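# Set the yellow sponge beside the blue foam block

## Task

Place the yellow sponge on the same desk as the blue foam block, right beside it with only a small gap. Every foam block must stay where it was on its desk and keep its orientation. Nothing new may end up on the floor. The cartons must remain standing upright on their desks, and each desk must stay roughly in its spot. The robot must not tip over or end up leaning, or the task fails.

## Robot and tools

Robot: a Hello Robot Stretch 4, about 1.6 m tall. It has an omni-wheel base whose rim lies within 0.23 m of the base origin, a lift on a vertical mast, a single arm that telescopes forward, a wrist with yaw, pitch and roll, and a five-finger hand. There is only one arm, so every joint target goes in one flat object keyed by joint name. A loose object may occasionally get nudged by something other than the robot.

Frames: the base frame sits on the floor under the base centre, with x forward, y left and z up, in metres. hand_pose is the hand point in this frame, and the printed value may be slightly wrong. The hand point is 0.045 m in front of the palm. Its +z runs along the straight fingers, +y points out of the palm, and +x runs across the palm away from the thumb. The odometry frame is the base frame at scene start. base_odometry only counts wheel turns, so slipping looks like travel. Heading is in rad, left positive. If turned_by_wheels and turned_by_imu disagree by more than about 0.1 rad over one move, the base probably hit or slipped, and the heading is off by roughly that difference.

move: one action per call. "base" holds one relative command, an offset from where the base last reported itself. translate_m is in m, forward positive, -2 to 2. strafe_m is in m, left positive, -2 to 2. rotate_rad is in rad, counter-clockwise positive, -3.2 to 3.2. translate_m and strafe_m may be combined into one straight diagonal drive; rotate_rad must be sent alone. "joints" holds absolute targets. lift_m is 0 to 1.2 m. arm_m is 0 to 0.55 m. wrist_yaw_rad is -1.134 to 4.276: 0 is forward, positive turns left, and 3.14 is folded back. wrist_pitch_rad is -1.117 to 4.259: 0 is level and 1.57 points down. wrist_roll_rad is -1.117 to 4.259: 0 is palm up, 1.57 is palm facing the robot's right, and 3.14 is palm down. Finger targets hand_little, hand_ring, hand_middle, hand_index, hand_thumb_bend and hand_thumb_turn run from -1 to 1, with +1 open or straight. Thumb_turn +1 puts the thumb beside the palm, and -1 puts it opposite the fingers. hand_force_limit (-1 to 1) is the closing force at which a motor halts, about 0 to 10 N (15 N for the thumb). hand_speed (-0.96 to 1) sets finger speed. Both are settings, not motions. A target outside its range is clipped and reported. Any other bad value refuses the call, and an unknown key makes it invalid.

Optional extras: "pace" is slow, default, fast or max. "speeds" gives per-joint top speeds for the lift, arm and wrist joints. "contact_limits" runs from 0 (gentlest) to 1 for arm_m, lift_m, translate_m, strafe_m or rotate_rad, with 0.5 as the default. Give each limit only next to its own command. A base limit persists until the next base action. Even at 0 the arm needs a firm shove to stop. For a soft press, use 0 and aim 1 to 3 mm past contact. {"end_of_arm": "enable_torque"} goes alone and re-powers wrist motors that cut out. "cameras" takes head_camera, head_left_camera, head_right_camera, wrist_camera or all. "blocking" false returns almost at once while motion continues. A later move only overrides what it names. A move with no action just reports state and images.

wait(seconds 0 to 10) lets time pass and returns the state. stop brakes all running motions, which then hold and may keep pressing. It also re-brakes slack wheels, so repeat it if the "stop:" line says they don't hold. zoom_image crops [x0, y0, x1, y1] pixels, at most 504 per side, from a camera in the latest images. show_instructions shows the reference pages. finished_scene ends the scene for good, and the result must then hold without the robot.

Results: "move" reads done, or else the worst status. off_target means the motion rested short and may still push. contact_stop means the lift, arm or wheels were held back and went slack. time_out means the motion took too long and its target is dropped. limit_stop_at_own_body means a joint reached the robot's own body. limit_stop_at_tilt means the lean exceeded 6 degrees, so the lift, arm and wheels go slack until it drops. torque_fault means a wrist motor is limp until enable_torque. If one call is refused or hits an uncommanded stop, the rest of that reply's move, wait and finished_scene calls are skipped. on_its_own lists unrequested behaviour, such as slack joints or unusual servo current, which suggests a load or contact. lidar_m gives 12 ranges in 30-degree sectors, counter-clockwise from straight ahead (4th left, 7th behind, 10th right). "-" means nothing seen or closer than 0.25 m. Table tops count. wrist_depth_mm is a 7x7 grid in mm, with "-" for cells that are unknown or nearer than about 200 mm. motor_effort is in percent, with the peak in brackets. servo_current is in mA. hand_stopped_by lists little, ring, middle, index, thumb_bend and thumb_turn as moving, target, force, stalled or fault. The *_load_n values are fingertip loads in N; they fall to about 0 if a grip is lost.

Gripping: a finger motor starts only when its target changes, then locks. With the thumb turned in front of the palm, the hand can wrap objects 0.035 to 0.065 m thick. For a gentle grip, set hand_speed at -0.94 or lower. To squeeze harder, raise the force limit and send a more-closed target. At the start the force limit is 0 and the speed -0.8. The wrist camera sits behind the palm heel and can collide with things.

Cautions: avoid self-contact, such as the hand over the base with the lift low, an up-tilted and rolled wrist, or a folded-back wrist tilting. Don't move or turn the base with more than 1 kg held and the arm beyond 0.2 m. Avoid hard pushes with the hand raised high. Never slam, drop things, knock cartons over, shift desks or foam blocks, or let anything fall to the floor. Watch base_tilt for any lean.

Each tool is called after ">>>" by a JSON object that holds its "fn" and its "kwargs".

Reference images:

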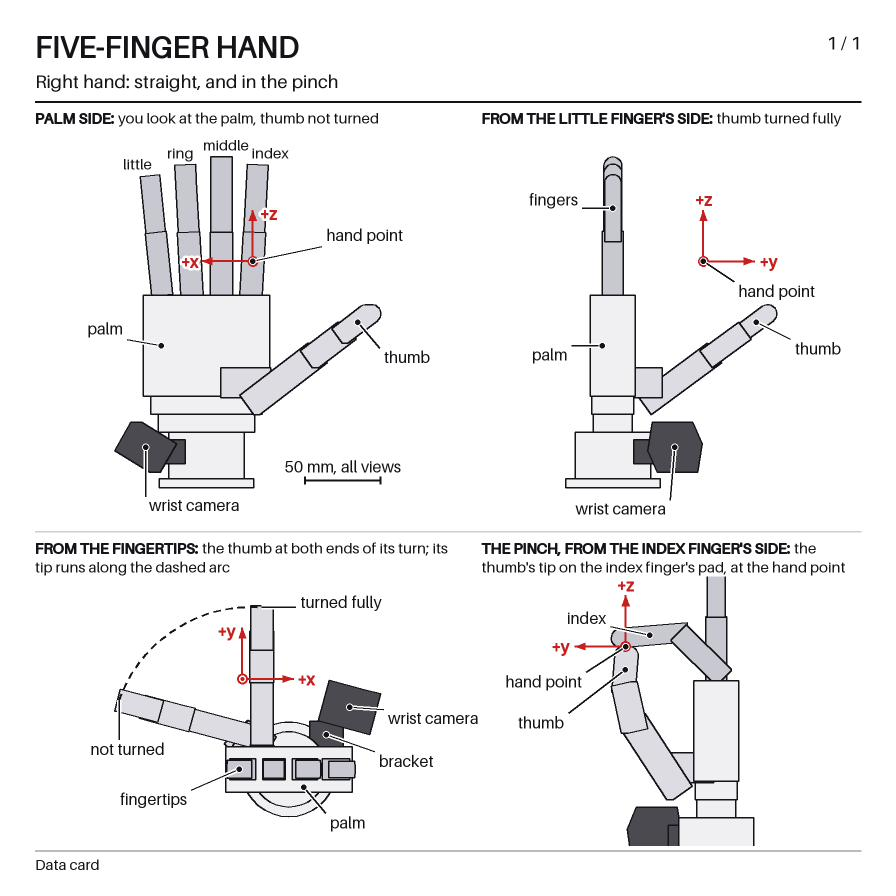

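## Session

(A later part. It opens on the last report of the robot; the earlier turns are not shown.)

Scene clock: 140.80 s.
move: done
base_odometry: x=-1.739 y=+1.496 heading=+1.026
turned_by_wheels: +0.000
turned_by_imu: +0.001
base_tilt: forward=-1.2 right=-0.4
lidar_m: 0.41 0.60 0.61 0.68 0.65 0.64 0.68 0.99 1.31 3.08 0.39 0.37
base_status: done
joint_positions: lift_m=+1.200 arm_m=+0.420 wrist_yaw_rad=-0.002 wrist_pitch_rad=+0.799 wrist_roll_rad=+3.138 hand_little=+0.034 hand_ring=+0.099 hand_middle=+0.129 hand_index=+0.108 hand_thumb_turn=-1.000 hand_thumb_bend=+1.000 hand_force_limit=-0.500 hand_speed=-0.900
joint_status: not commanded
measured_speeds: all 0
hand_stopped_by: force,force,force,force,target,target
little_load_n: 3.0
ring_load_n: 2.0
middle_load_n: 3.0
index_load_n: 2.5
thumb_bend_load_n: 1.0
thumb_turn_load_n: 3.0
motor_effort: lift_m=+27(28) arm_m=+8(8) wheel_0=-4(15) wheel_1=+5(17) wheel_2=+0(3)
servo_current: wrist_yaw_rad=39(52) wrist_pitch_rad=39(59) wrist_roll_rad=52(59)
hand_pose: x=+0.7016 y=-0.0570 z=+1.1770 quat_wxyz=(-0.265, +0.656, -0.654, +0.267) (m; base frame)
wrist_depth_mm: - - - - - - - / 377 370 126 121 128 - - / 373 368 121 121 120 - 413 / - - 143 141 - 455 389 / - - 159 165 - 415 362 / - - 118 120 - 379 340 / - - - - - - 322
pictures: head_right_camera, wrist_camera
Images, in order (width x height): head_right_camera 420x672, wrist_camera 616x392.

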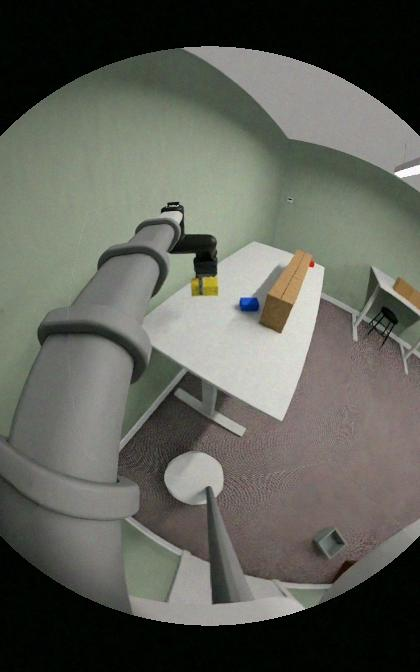

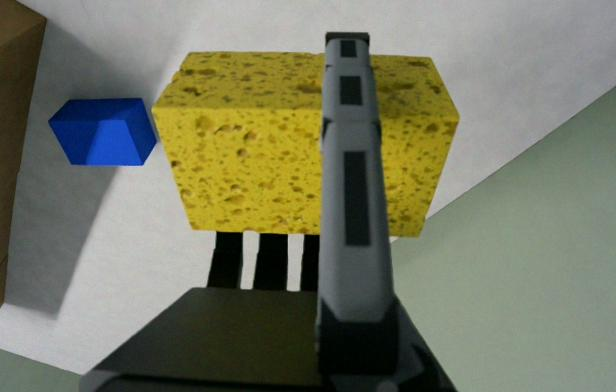

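>>> {"fn": "move", "kwargs": {"base": {"strafe_m": -0.105}, "joints": {"arm_m": 0.535}}}

>>> {"fn": "move", "kwargs": {"joints": {"lift_m": 1.08}, "cameras": ["all"]}}

>>> {"fn": "zoom_image", "kwargs": {"camera": "wrist_camera", "region": [0, 40, 240, 240]}}

>>> {"fn": "zoom_image", "kwargs": {"camera": "head_right_camera", "region": [150, 200, 330, 380]}}

Scene clock: 142.90 s.
move: done
base_odometry: x=-1.649 y=+1.442 heading=+1.025
turned_by_wheels: +0.000
turned_by_imu: +0.000
base_tilt: forward=-1.0 right=-0.4
lidar_m: 0.35 0.51 0.72 0.76 0.72 0.69 0.72 1.07 1.18 2.98 0.32 0.32
base_status: done
joint_positions: lift_m=+1.200 arm_m=+0.535 wrist_yaw_rad=-0.002 wrist_pitch_rad=+0.799 wrist_roll_rad=+3.138 hand_little=+0.034 hand_ring=+0.099 hand_middle=+0.129 hand_index=+0.108 hand_thumb_turn=-1.000 hand_thumb_bend=+1.000 hand_force_limit=-0.500 hand_speed=-0.900
joint_status: all done
measured_speeds: all 0
hand_stopped_by: force,force,force,force,target,target
little_load_n: 3.0
ring_load_n: 2.0
middle_load_n: 3.0
index_load_n: 2.0
thumb_bend_load_n: 1.0
thumb_turn_load_n: 3.5
motor_effort: lift_m=+28(29) arm_m=+8(13) wheel_0=+5(18) wheel_1=-6(13) wheel_2=+0(3)
servo_current: wrist_yaw_rad=33(52) wrist_pitch_rad=33(39) wrist_roll_rad=33(78)
hand_pose: x=+0.8166 y=-0.0570 z=+1.1770 quat_wxyz=(-0.265, +0.656, -0.654, +0.267) (m; base frame)
wrist_depth_mm: 309 293 291 - - - - / 345 - 126 120 128 - - / - - 121 122 120 - - / - - 142 141 - 469 415 / - - 159 165 - 442 384 / - - 117 120 - 399 359 / - - - - - - 342
pictures: none

Scene clock: 144.43 s.
move: done
base_odometry: x=-1.649 y=+1.442 heading=+1.025
turned_by_wheels: +0.000
turned_by_imu: +0.000
base_tilt: forward=-1.1 right=-0.5
lidar_m: 0.36 0.50 0.71 0.76 0.72 0.70 0.72 1.06 3.29 3.01 0.31 0.31
base_status: not commanded
joint_positions: lift_m=+1.080 arm_m=+0.535 wrist_yaw_rad=-0.002 wrist_pitch_rad=+0.799 wrist_roll_rad=+3.138 hand_little=+0.034 hand_ring=+0.099 hand_middle=+0.129 hand_index=+0.108 hand_thumb_turn=-1.000 hand_thumb_bend=+1.000 hand_force_limit=-0.500 hand_speed=-0.900
joint_status: all done
measured_speeds: all 0
hand_stopped_by: force,force,force,force,target,target
little_load_n: 3.0
ring_load_n: 2.0
middle_load_n: 3.0
index_load_n: 2.5
thumb_bend_load_n: 1.0
thumb_turn_load_n: 3.5
motor_effort: lift_m=+17(30) arm_m=+8(8) wheel_0=+5(5) wheel_1=-6(6) wheel_2=+0(1)
servo_current: wrist_yaw_rad=39(52) wrist_pitch_rad=20(46) wrist_roll_rad=52(65)
hand_pose: x=+0.8166 y=-0.0570 z=+1.0579 quat_wxyz=(-0.265, +0.656, -0.654, +0.267) (m; base frame)
wrist_depth_mm: - 208 - - - - - / 193 191 126 121 128 - - / 215 213 121 122 120 - - / - - 142 140 - - - / - - 159 165 - - 375 / - - 117 120 - 399 355 / - - - - - - 340
pictures: head_camera, head_left_camera, head_right_camera, wrist_camera
Images, in order (width x height): head_camera 420x560, head_left_camera 420x672, head_right_camera 420x672, wrist_camera 616x392.

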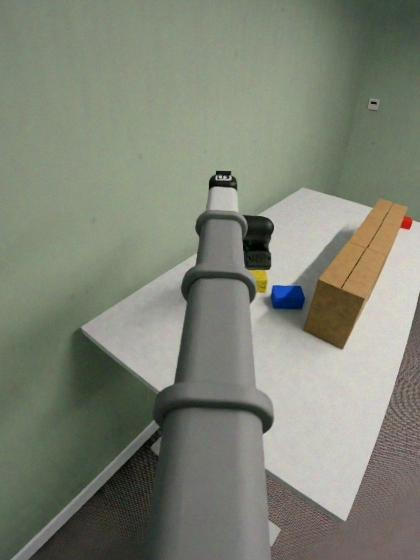

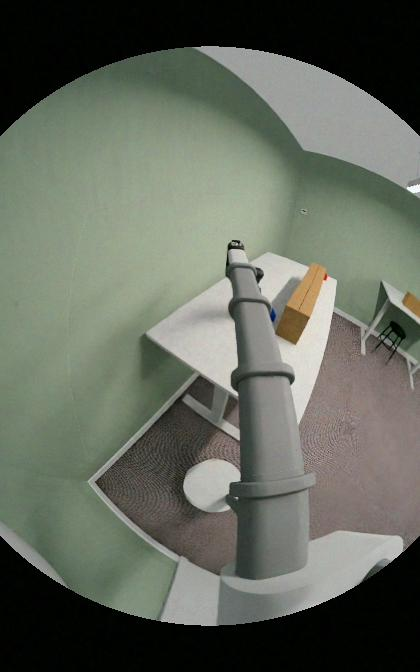

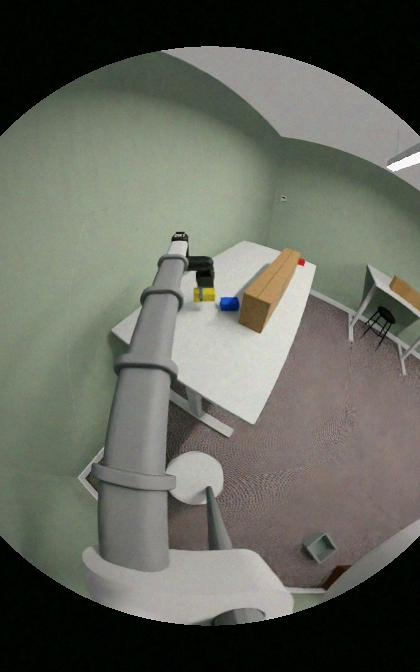

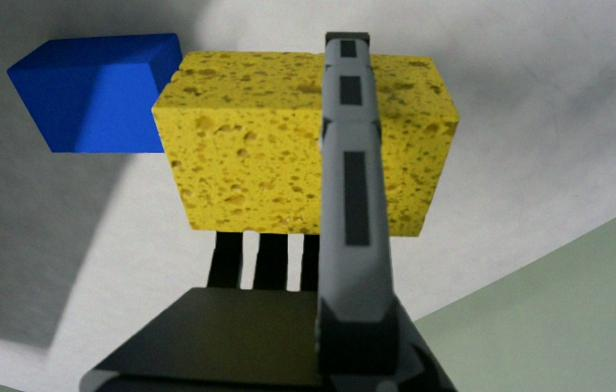

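Scaled by 2.100.

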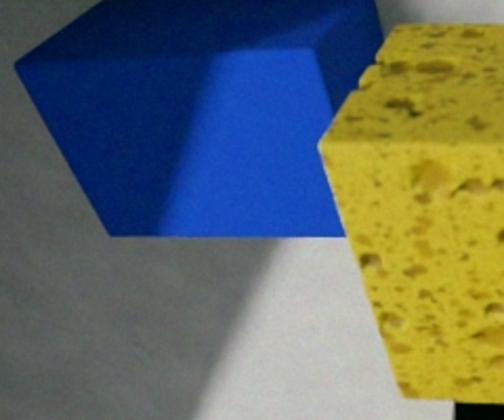

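Scaled by 2.800 from the camera's 420x672 image, which has a finer 600x960 frame.

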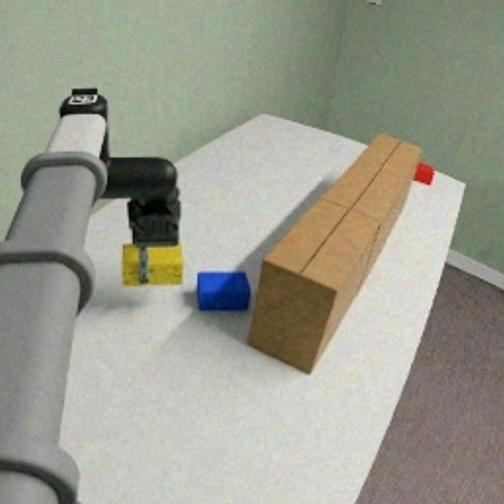

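>>> {"fn": "move", "kwargs": {"base": {"strafe_m": -0.012}, "joints": {"arm_m": 0.546}}}

>>> {"fn": "move", "kwargs": {"joints": {"lift_m": 1.036}, "pace": "slow", "cameras": ["wrist_camera", "head_right_camera"]}}

>>> {"fn": "zoom_image", "kwargs": {"camera": "wrist_camera", "region": [0, 0, 240, 240]}}

>>> {"fn": "zoom_image", "kwargs": {"camera": "head_right_camera", "region": [150, 240, 290, 360]}}

Scene clock: 145.60 s.
move: done
base_odometry: x=-1.639 y=+1.436 heading=+1.025
turned_by_wheels: +0.000
turned_by_imu: +0.000
base_tilt: forward=-1.2 right=-0.4
lidar_m: 0.35 0.49 0.71 0.77 0.74 0.70 0.73 1.06 1.20 3.02 2.45 0.31
base_status: done
joint_positions: lift_m=+1.080 arm_m=+0.546 wrist_yaw_rad=-0.002 wrist_pitch_rad=+0.799 wrist_roll_rad=+3.138 hand_little=+0.034 hand_ring=+0.099 hand_middle=+0.129 hand_index=+0.108 hand_thumb_turn=-1.000 hand_thumb_bend=+1.000 hand_force_limit=-0.500 hand_speed=-0.900
joint_status: all done
measured_speeds: translate_m=+0.000 strafe_m=+0.000 rotate_rad=-0.001 lift_m=+0.000 arm_m=+0.000 wrist_yaw_rad=+0.000 wrist_pitch_rad=+0.000 wrist_roll_rad=+0.000
hand_stopped_by: force,force,force,force,target,target
little_load_n: 3.0
ring_load_n: 2.0
middle_load_n: 3.0
index_load_n: 2.5
thumb_bend_load_n: 1.0
thumb_turn_load_n: 3.0
motor_effort: lift_m=+17(17) arm_m=+8(12) wheel_0=+0(14) wheel_1=-3(13) wheel_2=+1(3)
servo_current: wrist_yaw_rad=33(46) wrist_pitch_rad=33(52) wrist_roll_rad=46(59)
hand_pose: x=+0.8276 y=-0.0570 z=+1.0579 quat_wxyz=(-0.265, +0.656, -0.654, +0.267) (m; base frame)
wrist_depth_mm: 193 185 - - - - - / 192 191 126 121 128 - - / - 211 121 122 120 - - / - - 143 141 - - - / - - 159 165 - - - / - - 118 121 - 404 359 / - - - - - - 347
pictures: none

Scene clock: 146.83 s.
move: done
base_odometry: x=-1.639 y=+1.436 heading=+1.025
turned_by_wheels: +0.000
turned_by_imu: +0.000
base_tilt: forward=-1.1 right=-0.3
lidar_m: 0.35 0.48 0.70 0.77 0.71 0.70 0.74 1.09 1.24 2.99 2.45 0.31
base_status: not commanded
joint_positions: lift_m=+1.036 arm_m=+0.546 wrist_yaw_rad=-0.002 wrist_pitch_rad=+0.799 wrist_roll_rad=+3.138 hand_little=+0.034 hand_ring=+0.099 hand_middle=+0.129 hand_index=+0.108 hand_thumb_turn=-1.000 hand_thumb_bend=+1.000 hand_force_limit=-0.500 hand_speed=-0.900
joint_status: all done
measured_speeds: all 0
hand_stopped_by: force,force,force,force,target,target
little_load_n: 3.0
ring_load_n: 2.0
middle_load_n: 3.0
index_load_n: 2.5
thumb_bend_load_n: 1.0
thumb_turn_load_n: 3.0
motor_effort: lift_m=+16(19) arm_m=+8(8) wheel_0=-1(1) wheel_1=-2(3) wheel_2=+0(1)
servo_current: wrist_yaw_rad=39(46) wrist_pitch_rad=26(46) wrist_roll_rad=52(65)
hand_pose: x=+0.8276 y=-0.0570 z=+1.0139 quat_wxyz=(-0.265, +0.656, -0.654, +0.267) (m; base frame)
wrist_depth_mm: - - - - - - - / 153 151 126 121 128 - - / 165 164 121 122 120 - - / 186 184 142 141 - - - / - - 159 165 - - - / - - 118 120 - - 355 / - - - - - - 342
pictures: head_right_camera, wrist_camera
Images, in order (width x height): head_right_camera 420x672, wrist_camera 616x392.

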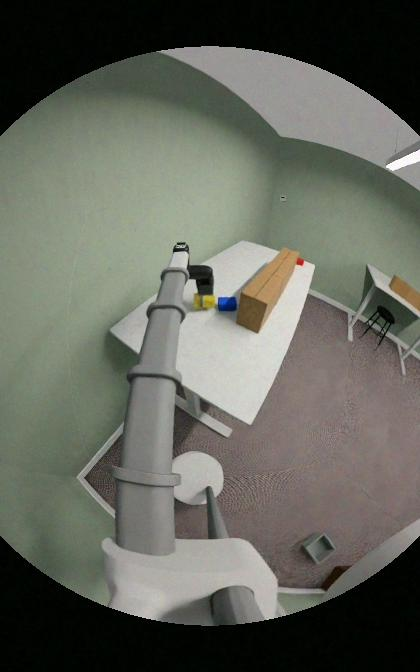

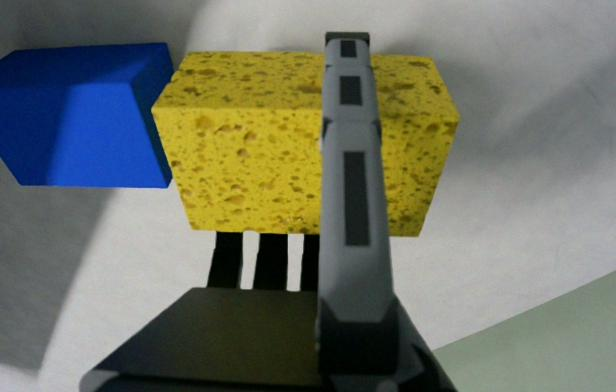

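Scaled by 2.100.

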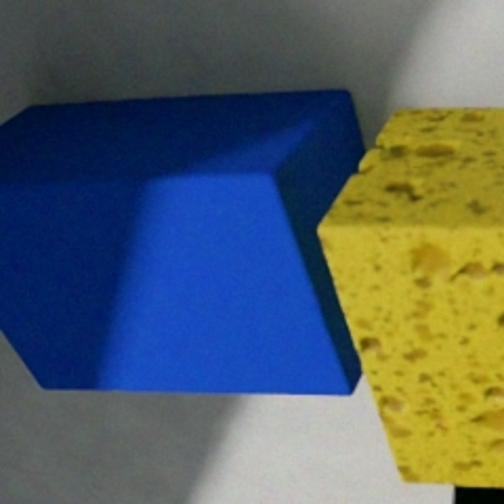

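Scaled by 3.600 from the camera's 420x672 image, which has a finer 600x960 frame.

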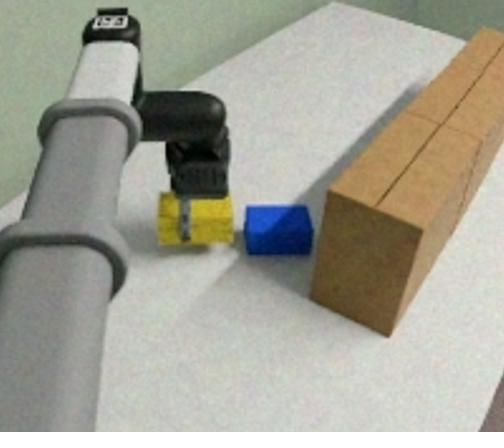

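>>> {"fn": "move", "kwargs": {"joints": {"lift_m": 1.021}, "pace": "slow", "contact_limits": {"lift_m": 0.1}, "cameras": ["wrist_camera", "head_right_camera"]}}

>>> {"fn": "zoom_image", "kwargs": {"camera": "head_right_camera", "region": [150, 240, 290, 360]}}

Scene clock: 147.97 s.
move: done
base_odometry: x=-1.639 y=+1.436 heading=+1.025
turned_by_wheels: +0.000
turned_by_imu: +0.000
base_tilt: forward=-1.0 right=-0.5
lidar_m: 0.34 0.51 0.72 0.77 0.72 0.70 0.73 1.06 1.18 2.99 2.46 0.31
base_status: not commanded
joint_positions: lift_m=+1.021 arm_m=+0.546 wrist_yaw_rad=-0.002 wrist_pitch_rad=+0.799 wrist_roll_rad=+3.138 hand_little=+0.034 hand_ring=+0.099 hand_middle=+0.129 hand_index=+0.108 hand_thumb_turn=-1.000 hand_thumb_bend=+1.000 hand_force_limit=-0.500 hand_speed=-0.900
joint_status: all done
measured_speeds: all 0
hand_stopped_by: force,force,force,force,target,target
little_load_n: 3.0
ring_load_n: 2.0
middle_load_n: 3.0
index_load_n: 2.5
thumb_bend_load_n: 1.0
thumb_turn_load_n: 3.5
motor_effort: lift_m=+17(18) arm_m=+8(8) wheel_0=+0(1) wheel_1=-2(2) wheel_2=+1(1)
servo_current: wrist_yaw_rad=33(52) wrist_pitch_rad=26(46) wrist_roll_rad=39(59)
contact_limits: lift_m 0.1
hand_pose: x=+0.8276 y=-0.0570 z=+0.9989 quat_wxyz=(-0.265, +0.656, -0.654, +0.267) (m; base frame)
wrist_depth_mm: - - - 150 149 148 - / 147 145 126 121 128 - - / 146 146 121 122 120 - - / 166 169 143 140 - - - / - - 160 165 - - - / - - 117 120 - - - / - - - - - - 343
pictures: head_right_camera, wrist_camera
Images, in order (width x height): head_right_camera 420x672, wrist_camera 616x392.

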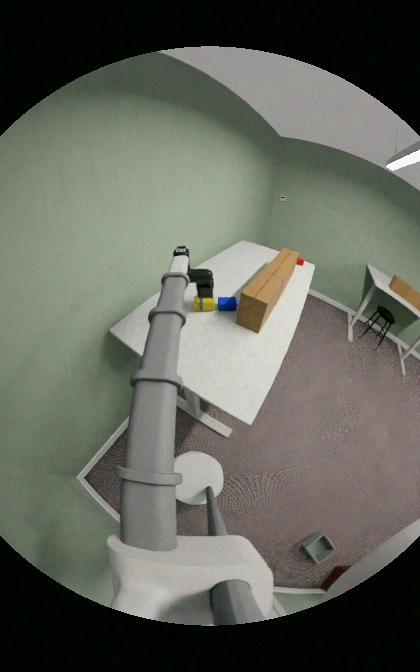

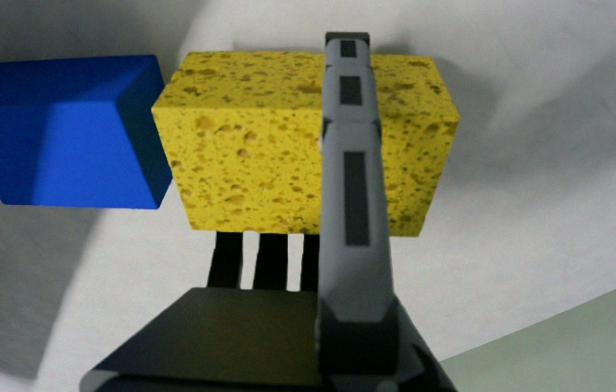

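Scaled by 3.600 from the camera's 420x672 image, which has a finer 600x960 frame.

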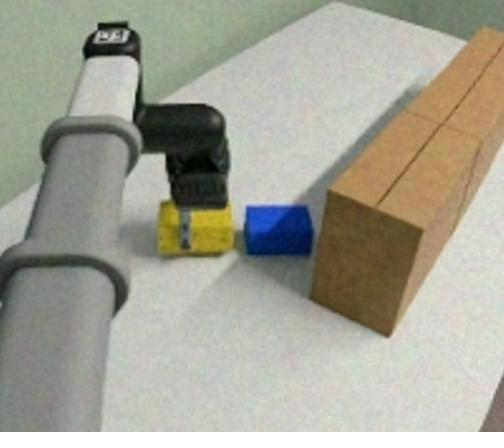

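>>> {"fn": "move", "kwargs": {"joints": {"lift_m": 1.018}, "pace": "slow", "contact_limits": {"lift_m": 0.1}, "cameras": ["wrist_camera"]}}

Scene clock: 148.77 s.
move: done
base_odometry: x=-1.639 y=+1.436 heading=+1.025
turned_by_wheels: +0.000
turned_by_imu: +0.000
base_tilt: forward=-1.0 right=-0.4
lidar_m: 0.34 0.51 0.72 0.77 0.72 0.69 0.72 1.08 1.20 3.00 2.43 0.31
base_status: not commanded
joint_positions: lift_m=+1.018 arm_m=+0.546 wrist_yaw_rad=-0.002 wrist_pitch_rad=+0.799 wrist_roll_rad=+3.138 hand_little=+0.034 hand_ring=+0.099 hand_middle=+0.129 hand_index=+0.108 hand_thumb_turn=-1.000 hand_thumb_bend=+1.000 hand_force_limit=-0.500 hand_speed=-0.900
joint_status: all done
measured_speeds: all 0
hand_stopped_by: force,force,force,force,target,target
little_load_n: 3.0
ring_load_n: 2.0
middle_load_n: 3.0
index_load_n: 2.5
thumb_bend_load_n: 1.0
thumb_turn_load_n: 3.0
motor_effort: lift_m=+16(17) arm_m=+8(8) wheel_0=+0(1) wheel_1=-2(3) wheel_2=+1(1)
servo_current: wrist_yaw_rad=39(46) wrist_pitch_rad=20(46) wrist_roll_rad=39(59)
contact_limits: lift_m 0.1
hand_pose: x=+0.8276 y=-0.0570 z=+0.9959 quat_wxyz=(-0.265, +0.656, -0.654, +0.267) (m; base frame)
wrist_depth_mm: - - 150 148 148 147 - / 146 145 126 120 128 - - / 143 146 121 122 120 - - / 165 163 143 141 - - - / - - 159 165 - - - / - - 117 120 - - - / - - - - - - 342
pictures: wrist_camera
Images, in order (width x height): wrist_camera 616x392.

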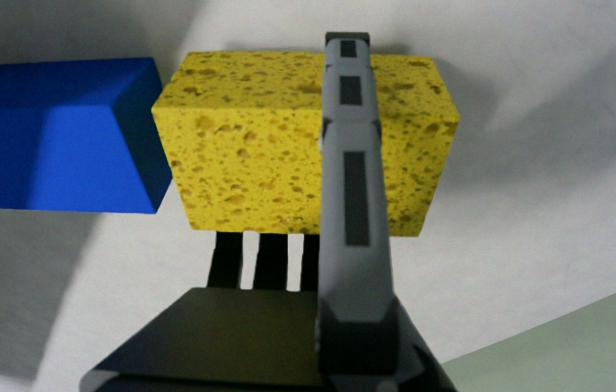

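>>> {"fn": "move", "kwargs": {"joints": {"lift_m": 1.015}, "pace": "slow", "contact_limits": {"lift_m": 0.1}, "cameras": ["wrist_camera"]}}

Scene clock: 149.50 s.
move: done
base_odometry: x=-1.639 y=+1.436 heading=+1.025
turned_by_wheels: +0.000
turned_by_imu: +0.000
base_tilt: forward=-1.2 right=-0.6
lidar_m: 0.33 0.50 0.72 0.76 0.72 0.71 0.74 1.08 1.24 2.96 2.43 0.30
base_status: not commanded
joint_positions: lift_m=+1.015 arm_m=+0.546 wrist_yaw_rad=-0.002 wrist_pitch_rad=+0.799 wrist_roll_rad=+3.138 hand_little=+0.034 hand_ring=+0.099 hand_middle=+0.129 hand_index=+0.108 hand_thumb_turn=-1.000 hand_thumb_bend=+1.000 hand_force_limit=-0.500 hand_speed=-0.900
joint_status: all done
measured_speeds: all 0
hand_stopped_by: force,force,force,force,target,target
little_load_n: 3.0
ring_load_n: 2.0
middle_load_n: 3.0
index_load_n: 2.5
thumb_bend_load_n: 1.0
thumb_turn_load_n: 3.0
motor_effort: lift_m=+17(17) arm_m=+8(8) wheel_0=+0(1) wheel_1=-2(2) wheel_2=+1(1)
servo_current: wrist_yaw_rad=33(52) wrist_pitch_rad=39(39) wrist_roll_rad=52(52)
contact_limits: lift_m 0.1
hand_pose: x=+0.8276 y=-0.0570 z=+0.9929 quat_wxyz=(-0.265, +0.656, -0.654, +0.267) (m; base frame)
wrist_depth_mm: - 147 149 147 146 145 - / 145 145 126 120 128 - - / 139 145 121 122 120 - - / 160 160 142 141 - - - / - - 159 165 - - - / - - 118 120 - - - / - - - - - - 343
pictures: wrist_camera
Images, in order (width x height): wrist_camera 616x392.

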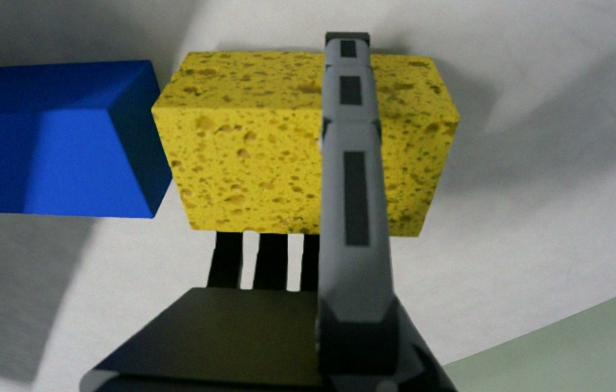

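>>> {"fn": "zoom_image", "kwargs": {"camera": "wrist_camera", "region": [100, 0, 480, 120]}}

>>> {"fn": "move", "kwargs": {"cameras": ["head_right_camera"]}}

>>> {"fn": "zoom_image", "kwargs": {"camera": "head_right_camera", "region": [180, 270, 260, 340]}}

Scaled by 1.326.

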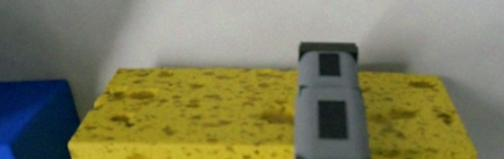

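Scene clock: 149.93 s.
base_odometry: x=-1.639 y=+1.436 heading=+1.025
turned_by_wheels: +0.000
turned_by_imu: +0.000
base_tilt: forward=-1.1 right=-0.5
lidar_m: 0.34 0.49 0.72 0.78 0.73 0.71 0.72 1.07 1.18 2.99 2.43 0.30
base_status: not commanded
joint_positions: lift_m=+1.015 arm_m=+0.546 wrist_yaw_rad=-0.002 wrist_pitch_rad=+0.799 wrist_roll_rad=+3.138 hand_little=+0.034 hand_ring=+0.099 hand_middle=+0.129 hand_index=+0.108 hand_thumb_turn=-1.000 hand_thumb_bend=+1.000 hand_force_limit=-0.500 hand_speed=-0.900
joint_status: all done
measured_speeds: all 0
hand_stopped_by: force,force,force,force,target,target
little_load_n: 3.0
ring_load_n: 2.0
middle_load_n: 3.0
index_load_n: 2.5
thumb_bend_load_n: 1.0
thumb_turn_load_n: 3.0
motor_effort: lift_m=+16(17) arm_m=+8(8) wheel_0=+0(1) wheel_1=-2(2) wheel_2=+0(1)
servo_current: wrist_yaw_rad=39(52) wrist_pitch_rad=26(39) wrist_roll_rad=39(52)
contact_limits: lift_m 0.1
hand_pose: x=+0.8276 y=-0.0570 z=+0.9929 quat_wxyz=(-0.265, +0.656, -0.654, +0.267) (m; base frame)
wrist_depth_mm: - 147 150 147 146 145 - / 146 145 126 121 128 - - / 139 145 121 122 120 - - / 161 160 143 141 - - - / - - 159 165 - - - / - - 117 120 - - - / - - - - - - 343
pictures: head_right_camera
Images, in order (width x height): head_right_camera 420x672.

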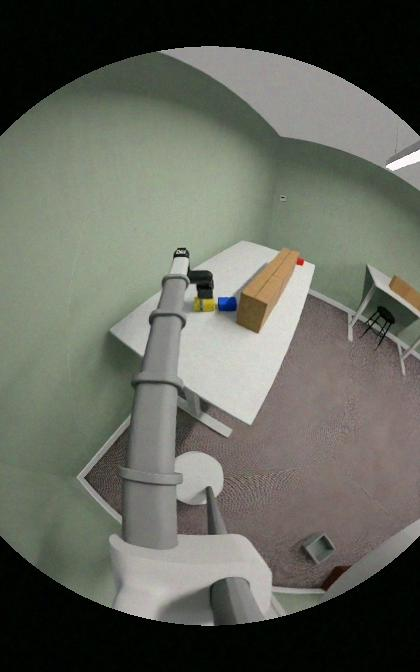

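Scaled by 6.300 from the camera's 420x672 image, which has a finer 600x960 frame.

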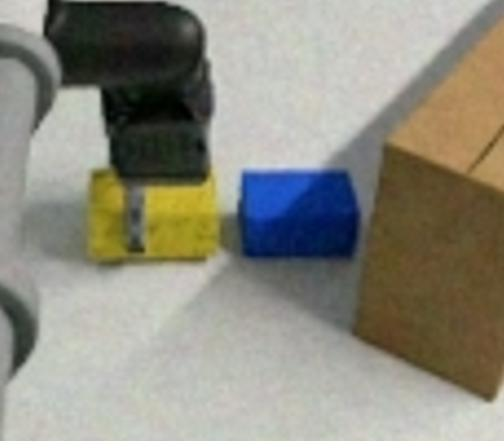

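>>> {"fn": "move", "kwargs": {"joints": {"lift_m": 1.012}, "pace": "slow", "contact_limits": {"lift_m": 0.1}, "cameras": ["wrist_camera"]}}

>>> {"fn": "zoom_image", "kwargs": {"camera": "wrist_camera", "region": [100, 0, 480, 260]}}

Scene clock: 154.73 s.
move: done
base_odometry: x=-1.639 y=+1.436 heading=+1.025
turned_by_wheels: +0.000
turned_by_imu: +0.001
base_tilt: forward=-1.0 right=-0.5
lidar_m: 0.34 0.50 0.71 0.78 0.73 0.70 0.73 1.09 1.22 2.99 2.44 0.31
base_status: not commanded
joint_positions: lift_m=+1.012 arm_m=+0.546 wrist_yaw_rad=-0.002 wrist_pitch_rad=+0.799 wrist_roll_rad=+3.138 hand_little=+0.034 hand_ring=+0.099 hand_middle=+0.129 hand_index=+0.108 hand_thumb_turn=-1.000 hand_thumb_bend=+1.000 hand_force_limit=-0.500 hand_speed=-0.900
joint_status: all done
measured_speeds: all 0
hand_stopped_by: force,force,force,force,target,target
little_load_n: 3.0
ring_load_n: 2.0
middle_load_n: 3.0
index_load_n: 2.0
thumb_bend_load_n: 1.0
thumb_turn_load_n: 3.0
motor_effort: lift_m=+16(18) arm_m=+8(8) wheel_0=+0(1) wheel_1=-3(3) wheel_2=+1(1)
servo_current: wrist_yaw_rad=33(46) wrist_pitch_rad=39(39) wrist_roll_rad=52(52)
contact_limits: lift_m 0.1
hand_pose: x=+0.8276 y=-0.0570 z=+0.9899 quat_wxyz=(-0.265, +0.656, -0.654, +0.267) (m; base frame)
wrist_depth_mm: - 147 147 145 144 142 - / 146 145 126 121 128 - - / 135 142 121 122 120 - - / 157 160 143 141 - - - / - - 158 165 - - - / - - 118 120 - - - / - - - - - - 342
pictures: wrist_camera
Images, in order (width x height): wrist_camera 616x392.

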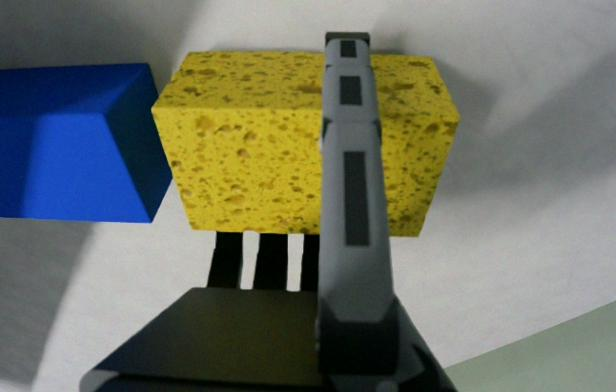

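Scaled by 1.326.

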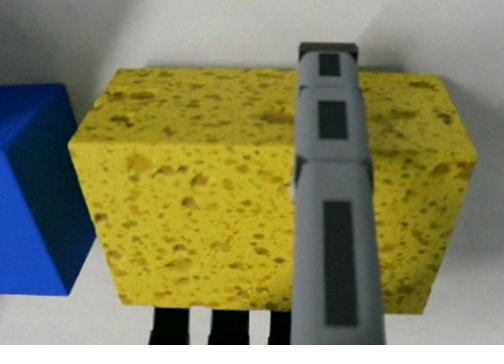

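>>> {"fn": "move", "kwargs": {"joints": {"lift_m": 1.008}, "pace": "slow", "contact_limits": {"lift_m": 0.1}, "cameras": ["wrist_camera"]}}

>>> {"fn": "zoom_image", "kwargs": {"camera": "wrist_camera", "region": [100, 0, 480, 260]}}

Scene clock: 155.97 s.
move: done
base_odometry: x=-1.639 y=+1.436 heading=+1.025
turned_by_wheels: +0.000
turned_by_imu: +0.000
base_tilt: forward=-1.3 right=-0.5
lidar_m: 0.35 0.50 0.72 0.78 0.71 0.71 0.72 1.07 1.24 2.99 2.45 0.31
base_status: not commanded
joint_positions: lift_m=+1.009 arm_m=+0.546 wrist_yaw_rad=-0.002 wrist_pitch_rad=+0.799 wrist_roll_rad=+3.138 hand_little=+0.034 hand_ring=+0.099 hand_middle=+0.129 hand_index=+0.108 hand_thumb_turn=-1.000 hand_thumb_bend=+1.000 hand_force_limit=-0.500 hand_speed=-0.900
joint_status: all done
measured_speeds: all 0
hand_stopped_by: force,force,force,force,target,target
little_load_n: 3.0
ring_load_n: 2.0
middle_load_n: 1.5
index_load_n: 2.5
thumb_bend_load_n: 1.0
thumb_turn_load_n: 3.0
motor_effort: lift_m=+16(18) arm_m=+8(8) wheel_0=-1(1) wheel_1=-2(3) wheel_2=+1(1)
servo_current: wrist_yaw_rad=33(52) wrist_pitch_rad=39(39) wrist_roll_rad=46(52)
contact_limits: lift_m 0.1
hand_pose: x=+0.8277 y=-0.0570 z=+0.9861 quat_wxyz=(-0.265, +0.656, -0.654, +0.267) (m; base frame)
wrist_depth_mm: 148 148 147 144 141 140 - / 144 146 126 120 127 149 - / 131 138 121 122 120 - - / 158 157 142 141 - - - / - - 159 165 - - - / - - 117 120 - - - / - - - - - - 343
pictures: wrist_camera
Images, in order (width x height): wrist_camera 616x392.

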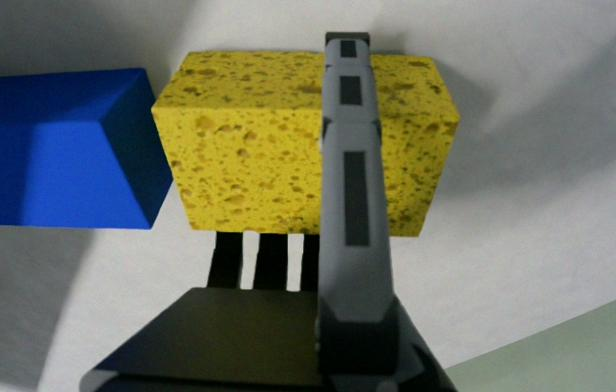

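Scaled by 1.326.

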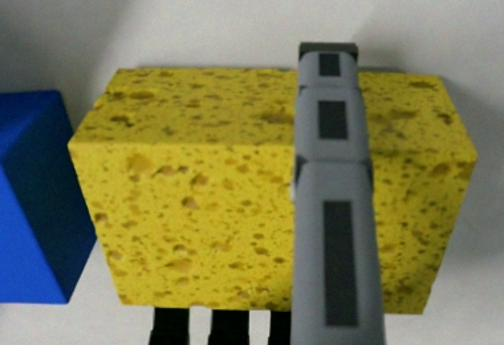

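>>> {"fn": "move", "kwargs": {"joints": {"lift_m": 1.0065}, "pace": "slow", "contact_limits": {"lift_m": 0.1}, "cameras": ["wrist_camera"]}}

Scene clock: 156.63 s.
move: done
base_odometry: x=-1.639 y=+1.436 heading=+1.025
turned_by_wheels: +0.000
turned_by_imu: +0.000
base_tilt: forward=-1.3 right=-0.5
lidar_m: 0.35 0.47 0.71 0.76 0.71 0.70 0.73 1.08 1.20 2.98 2.42 0.31
base_status: not commanded
joint_positions: lift_m=+1.007 arm_m=+0.546 wrist_yaw_rad=-0.002 wrist_pitch_rad=+0.799 wrist_roll_rad=+3.138 hand_little=+0.034 hand_ring=+0.099 hand_middle=+0.129 hand_index=+0.108 hand_thumb_turn=-1.000 hand_thumb_bend=+1.000 hand_force_limit=-0.500 hand_speed=-0.900
joint_status: all done
measured_speeds: all 0
hand_stopped_by: force,force,force,force,target,target
little_load_n: 2.5
ring_load_n: 2.0
middle_load_n: 0.5
index_load_n: 2.0
thumb_bend_load_n: 1.0
thumb_turn_load_n: 3.0
motor_effort: lift_m=+13(16) arm_m=+8(8) wheel_0=+0(1) wheel_1=-2(3) wheel_2=+1(2)
servo_current: wrist_yaw_rad=39(46) wrist_pitch_rad=33(39) wrist_roll_rad=13(59)
contact_limits: lift_m 0.1
hand_pose: x=+0.8277 y=-0.0570 z=+0.9847 quat_wxyz=(-0.265, +0.656, -0.654, +0.267) (m; base frame)
wrist_depth_mm: 148 148 147 143 141 139 - / 144 147 126 120 127 149 - / 131 138 121 122 120 - - / 157 159 143 141 - - - / - - 159 165 - - - / - - 118 120 - - - / - - - - - - 342
pictures: wrist_camera
Images, in order (width x height): wrist_camera 616x392.

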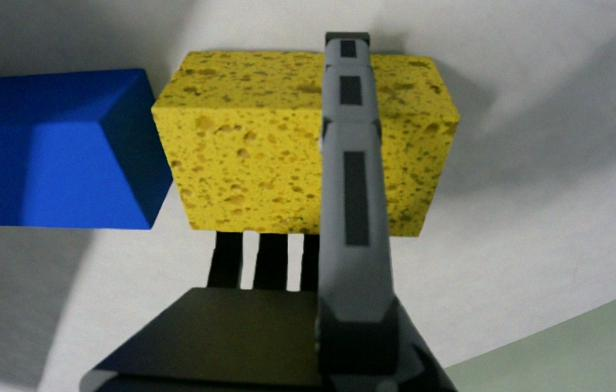

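>>> {"fn": "move", "kwargs": {"joints": {"hand_speed": -0.8, "hand_index": 0.35, "hand_middle": 0.35, "hand_ring": 0.35, "hand_little": 0.3}, "cameras": ["wrist_camera"]}}

>>> {"fn": "move", "kwargs": {"joints": {"lift_m": 1.025}, "pace": "slow", "cameras": ["wrist_camera"]}}

Scene clock: 158.03 s.
move: done
base_odometry: x=-1.639 y=+1.436 heading=+1.026
turned_by_wheels: +0.000
turned_by_imu: +0.001
base_tilt: forward=-1.3 right=-0.5
lidar_m: 0.35 0.51 0.70 0.76 0.73 0.71 0.74 1.10 1.20 2.98 2.43 0.31
base_status: not commanded
joint_positions: lift_m=+1.007 arm_m=+0.546 wrist_yaw_rad=-0.002 wrist_pitch_rad=+0.799 wrist_roll_rad=+3.139 hand_little=+0.300 hand_ring=+0.350 hand_middle=+0.347 hand_index=+0.350 hand_thumb_turn=-1.000 hand_thumb_bend=+1.000 hand_force_limit=-0.500 hand_speed=-0.800
joint_status: all done
measured_speeds: all 0
hand_stopped_by: target,target,target,target,target,target
little_load_n: 0.0
ring_load_n: 0.0
middle_load_n: -8.5
index_load_n: 0.0
thumb_bend_load_n: 0.0
thumb_turn_load_n: 0.0
motor_effort: lift_m=+13(14) arm_m=+8(8) wheel_0=+1(1) wheel_1=-1(3) wheel_2=+2(2)
servo_current: wrist_yaw_rad=46(52) wrist_pitch_rad=33(46) wrist_roll_rad=39(59)
contact_limits: lift_m 0.1
hand_pose: x=+0.8277 y=-0.0570 z=+0.9847 quat_wxyz=(-0.266, +0.656, -0.655, +0.267) (m; base frame)
wrist_depth_mm: - 147 146 145 143 143 - / 156 153 126 128 135 - - / 138 142 128 130 127 - - / 157 163 152 150 - - - / - - 177 178 - - - / - - 117 121 - - - / - - - - - - 351
pictures: wrist_camera
Images, in order (width x height): wrist_camera 616x392.

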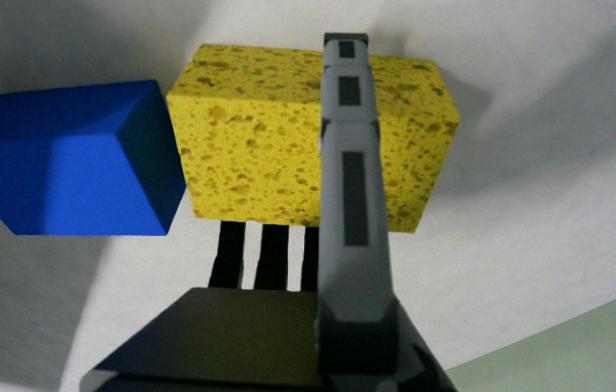

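Scene clock: 158.93 s.
move: done
base_odometry: x=-1.639 y=+1.436 heading=+1.025
turned_by_wheels: +0.000
turned_by_imu: +0.000
base_tilt: forward=-1.0 right=-0.4
lidar_m: 0.33 0.49 0.72 0.79 0.73 0.70 0.73 1.09 1.18 2.99 2.43 0.30
base_status: not commanded
joint_positions: lift_m=+1.025 arm_m=+0.546 wrist_yaw_rad=-0.002 wrist_pitch_rad=+0.799 wrist_roll_rad=+3.139 hand_little=+0.300 hand_ring=+0.350 hand_middle=+0.348 hand_index=+0.350 hand_thumb_turn=-1.000 hand_thumb_bend=+1.000 hand_force_limit=-0.500 hand_speed=-0.800
joint_status: all done
measured_speeds: all 0
hand_stopped_by: target,target,target,target,target,target
little_load_n: 0.0
ring_load_n: 0.0
middle_load_n: 0.0
index_load_n: 0.0
thumb_bend_load_n: 0.0
thumb_turn_load_n: 0.0
motor_effort: lift_m=+28(31) arm_m=+8(8) wheel_0=+0(1) wheel_1=-1(2) wheel_2=+0(2)
servo_current: wrist_yaw_rad=39(52) wrist_pitch_rad=26(39) wrist_roll_rad=33(65)
hand_pose: x=+0.8277 y=-0.0570 z=+1.0020 quat_wxyz=(-0.266, +0.656, -0.655, +0.267) (m; base frame)
wrist_depth_mm: - - 140 143 151 150 - / 148 154 129 128 131 - - / 149 156 146 145 - - - / 168 167 163 162 - - - / - - 177 178 - - - / - - 117 120 - - - / - - - - - - 343
pictures: wrist_camera
Images, in order (width x height): wrist_camera 616x392.

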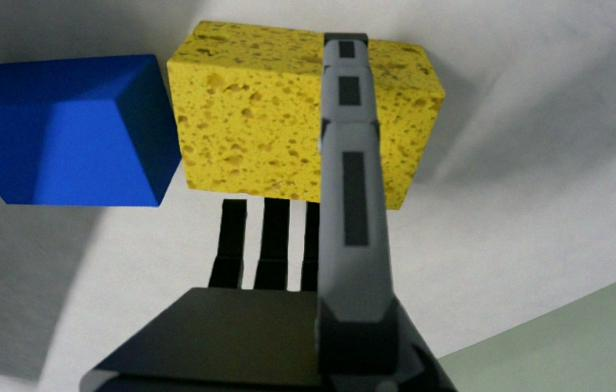

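>>> {"fn": "move", "kwargs": {"joints": {"lift_m": 1.12}, "cameras": ["wrist_camera", "head_right_camera"]}}

>>> {"fn": "zoom_image", "kwargs": {"camera": "head_right_camera", "region": [180, 270, 260, 340]}}

Scene clock: 160.57 s.
move: done
base_odometry: x=-1.639 y=+1.436 heading=+1.025
turned_by_wheels: +0.000
turned_by_imu: +0.000
base_tilt: forward=-0.8 right=-0.5
lidar_m: 0.33 0.50 0.73 0.78 0.72 0.70 0.73 1.08 1.24 2.99 2.44 0.30
base_status: not commanded
joint_positions: lift_m=+1.120 arm_m=+0.546 wrist_yaw_rad=-0.002 wrist_pitch_rad=+0.799 wrist_roll_rad=+3.139 hand_little=+0.300 hand_ring=+0.350 hand_middle=+0.348 hand_index=+0.350 hand_thumb_turn=-1.000 hand_thumb_bend=+1.000 hand_force_limit=-0.500 hand_speed=-0.800
joint_status: all done
measured_speeds: all 0
hand_stopped_by: target,target,target,target,target,target
little_load_n: 0.0
ring_load_n: 0.0
middle_load_n: 0.0
index_load_n: 0.0
thumb_bend_load_n: -0.5
thumb_turn_load_n: 0.0
motor_effort: lift_m=+27(31) arm_m=+8(8) wheel_0=+0(1) wheel_1=-1(2) wheel_2=+0(1)
servo_current: wrist_yaw_rad=46(46) wrist_pitch_rad=33(46) wrist_roll_rad=46(72)
hand_pose: x=+0.8277 y=-0.0570 z=+1.0970 quat_wxyz=(-0.266, +0.656, -0.655, +0.267) (m; base frame)
wrist_depth_mm: 217 212 213 206 200 - - / - 234 232 224 - - - / - - - - - - - / - - - 195 - - - / - - 177 178 - 433 384 / - - 118 120 - 397 362 / - - - - - - 342
pictures: head_right_camera, wrist_camera
Images, in order (width x height): head_right_camera 420x672, wrist_camera 616x392.

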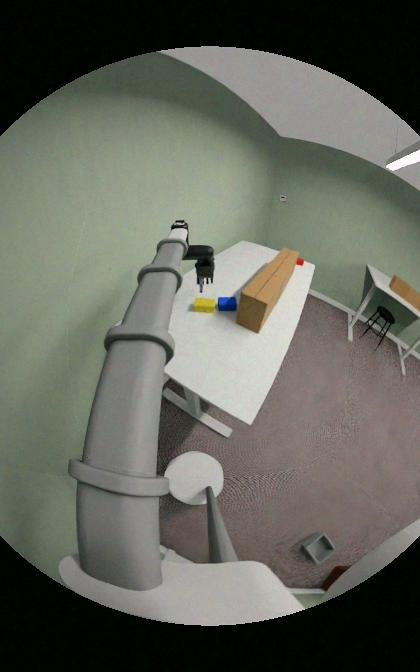

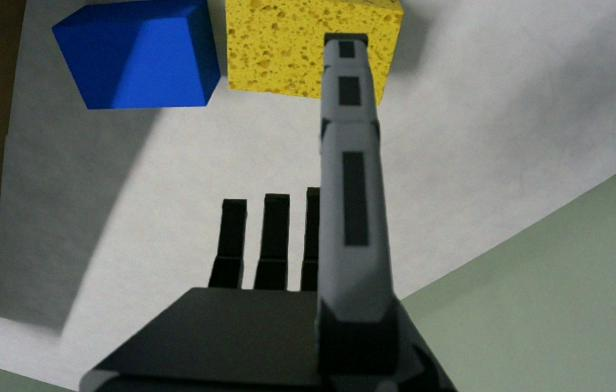

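Scaled by 6.300 from the camera's 420x672 image, which has a finer 600x960 frame.

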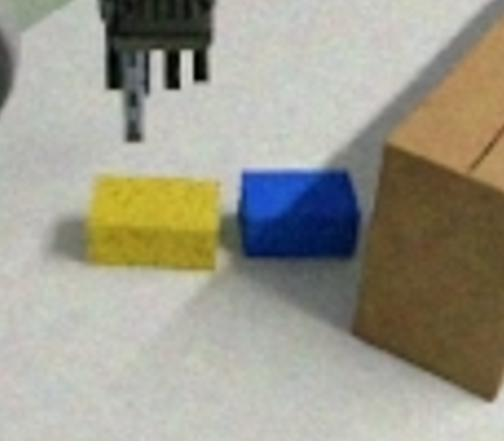

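>>> {"fn": "finished_scene", "kwargs": {}}

The scene is finished: the task was done.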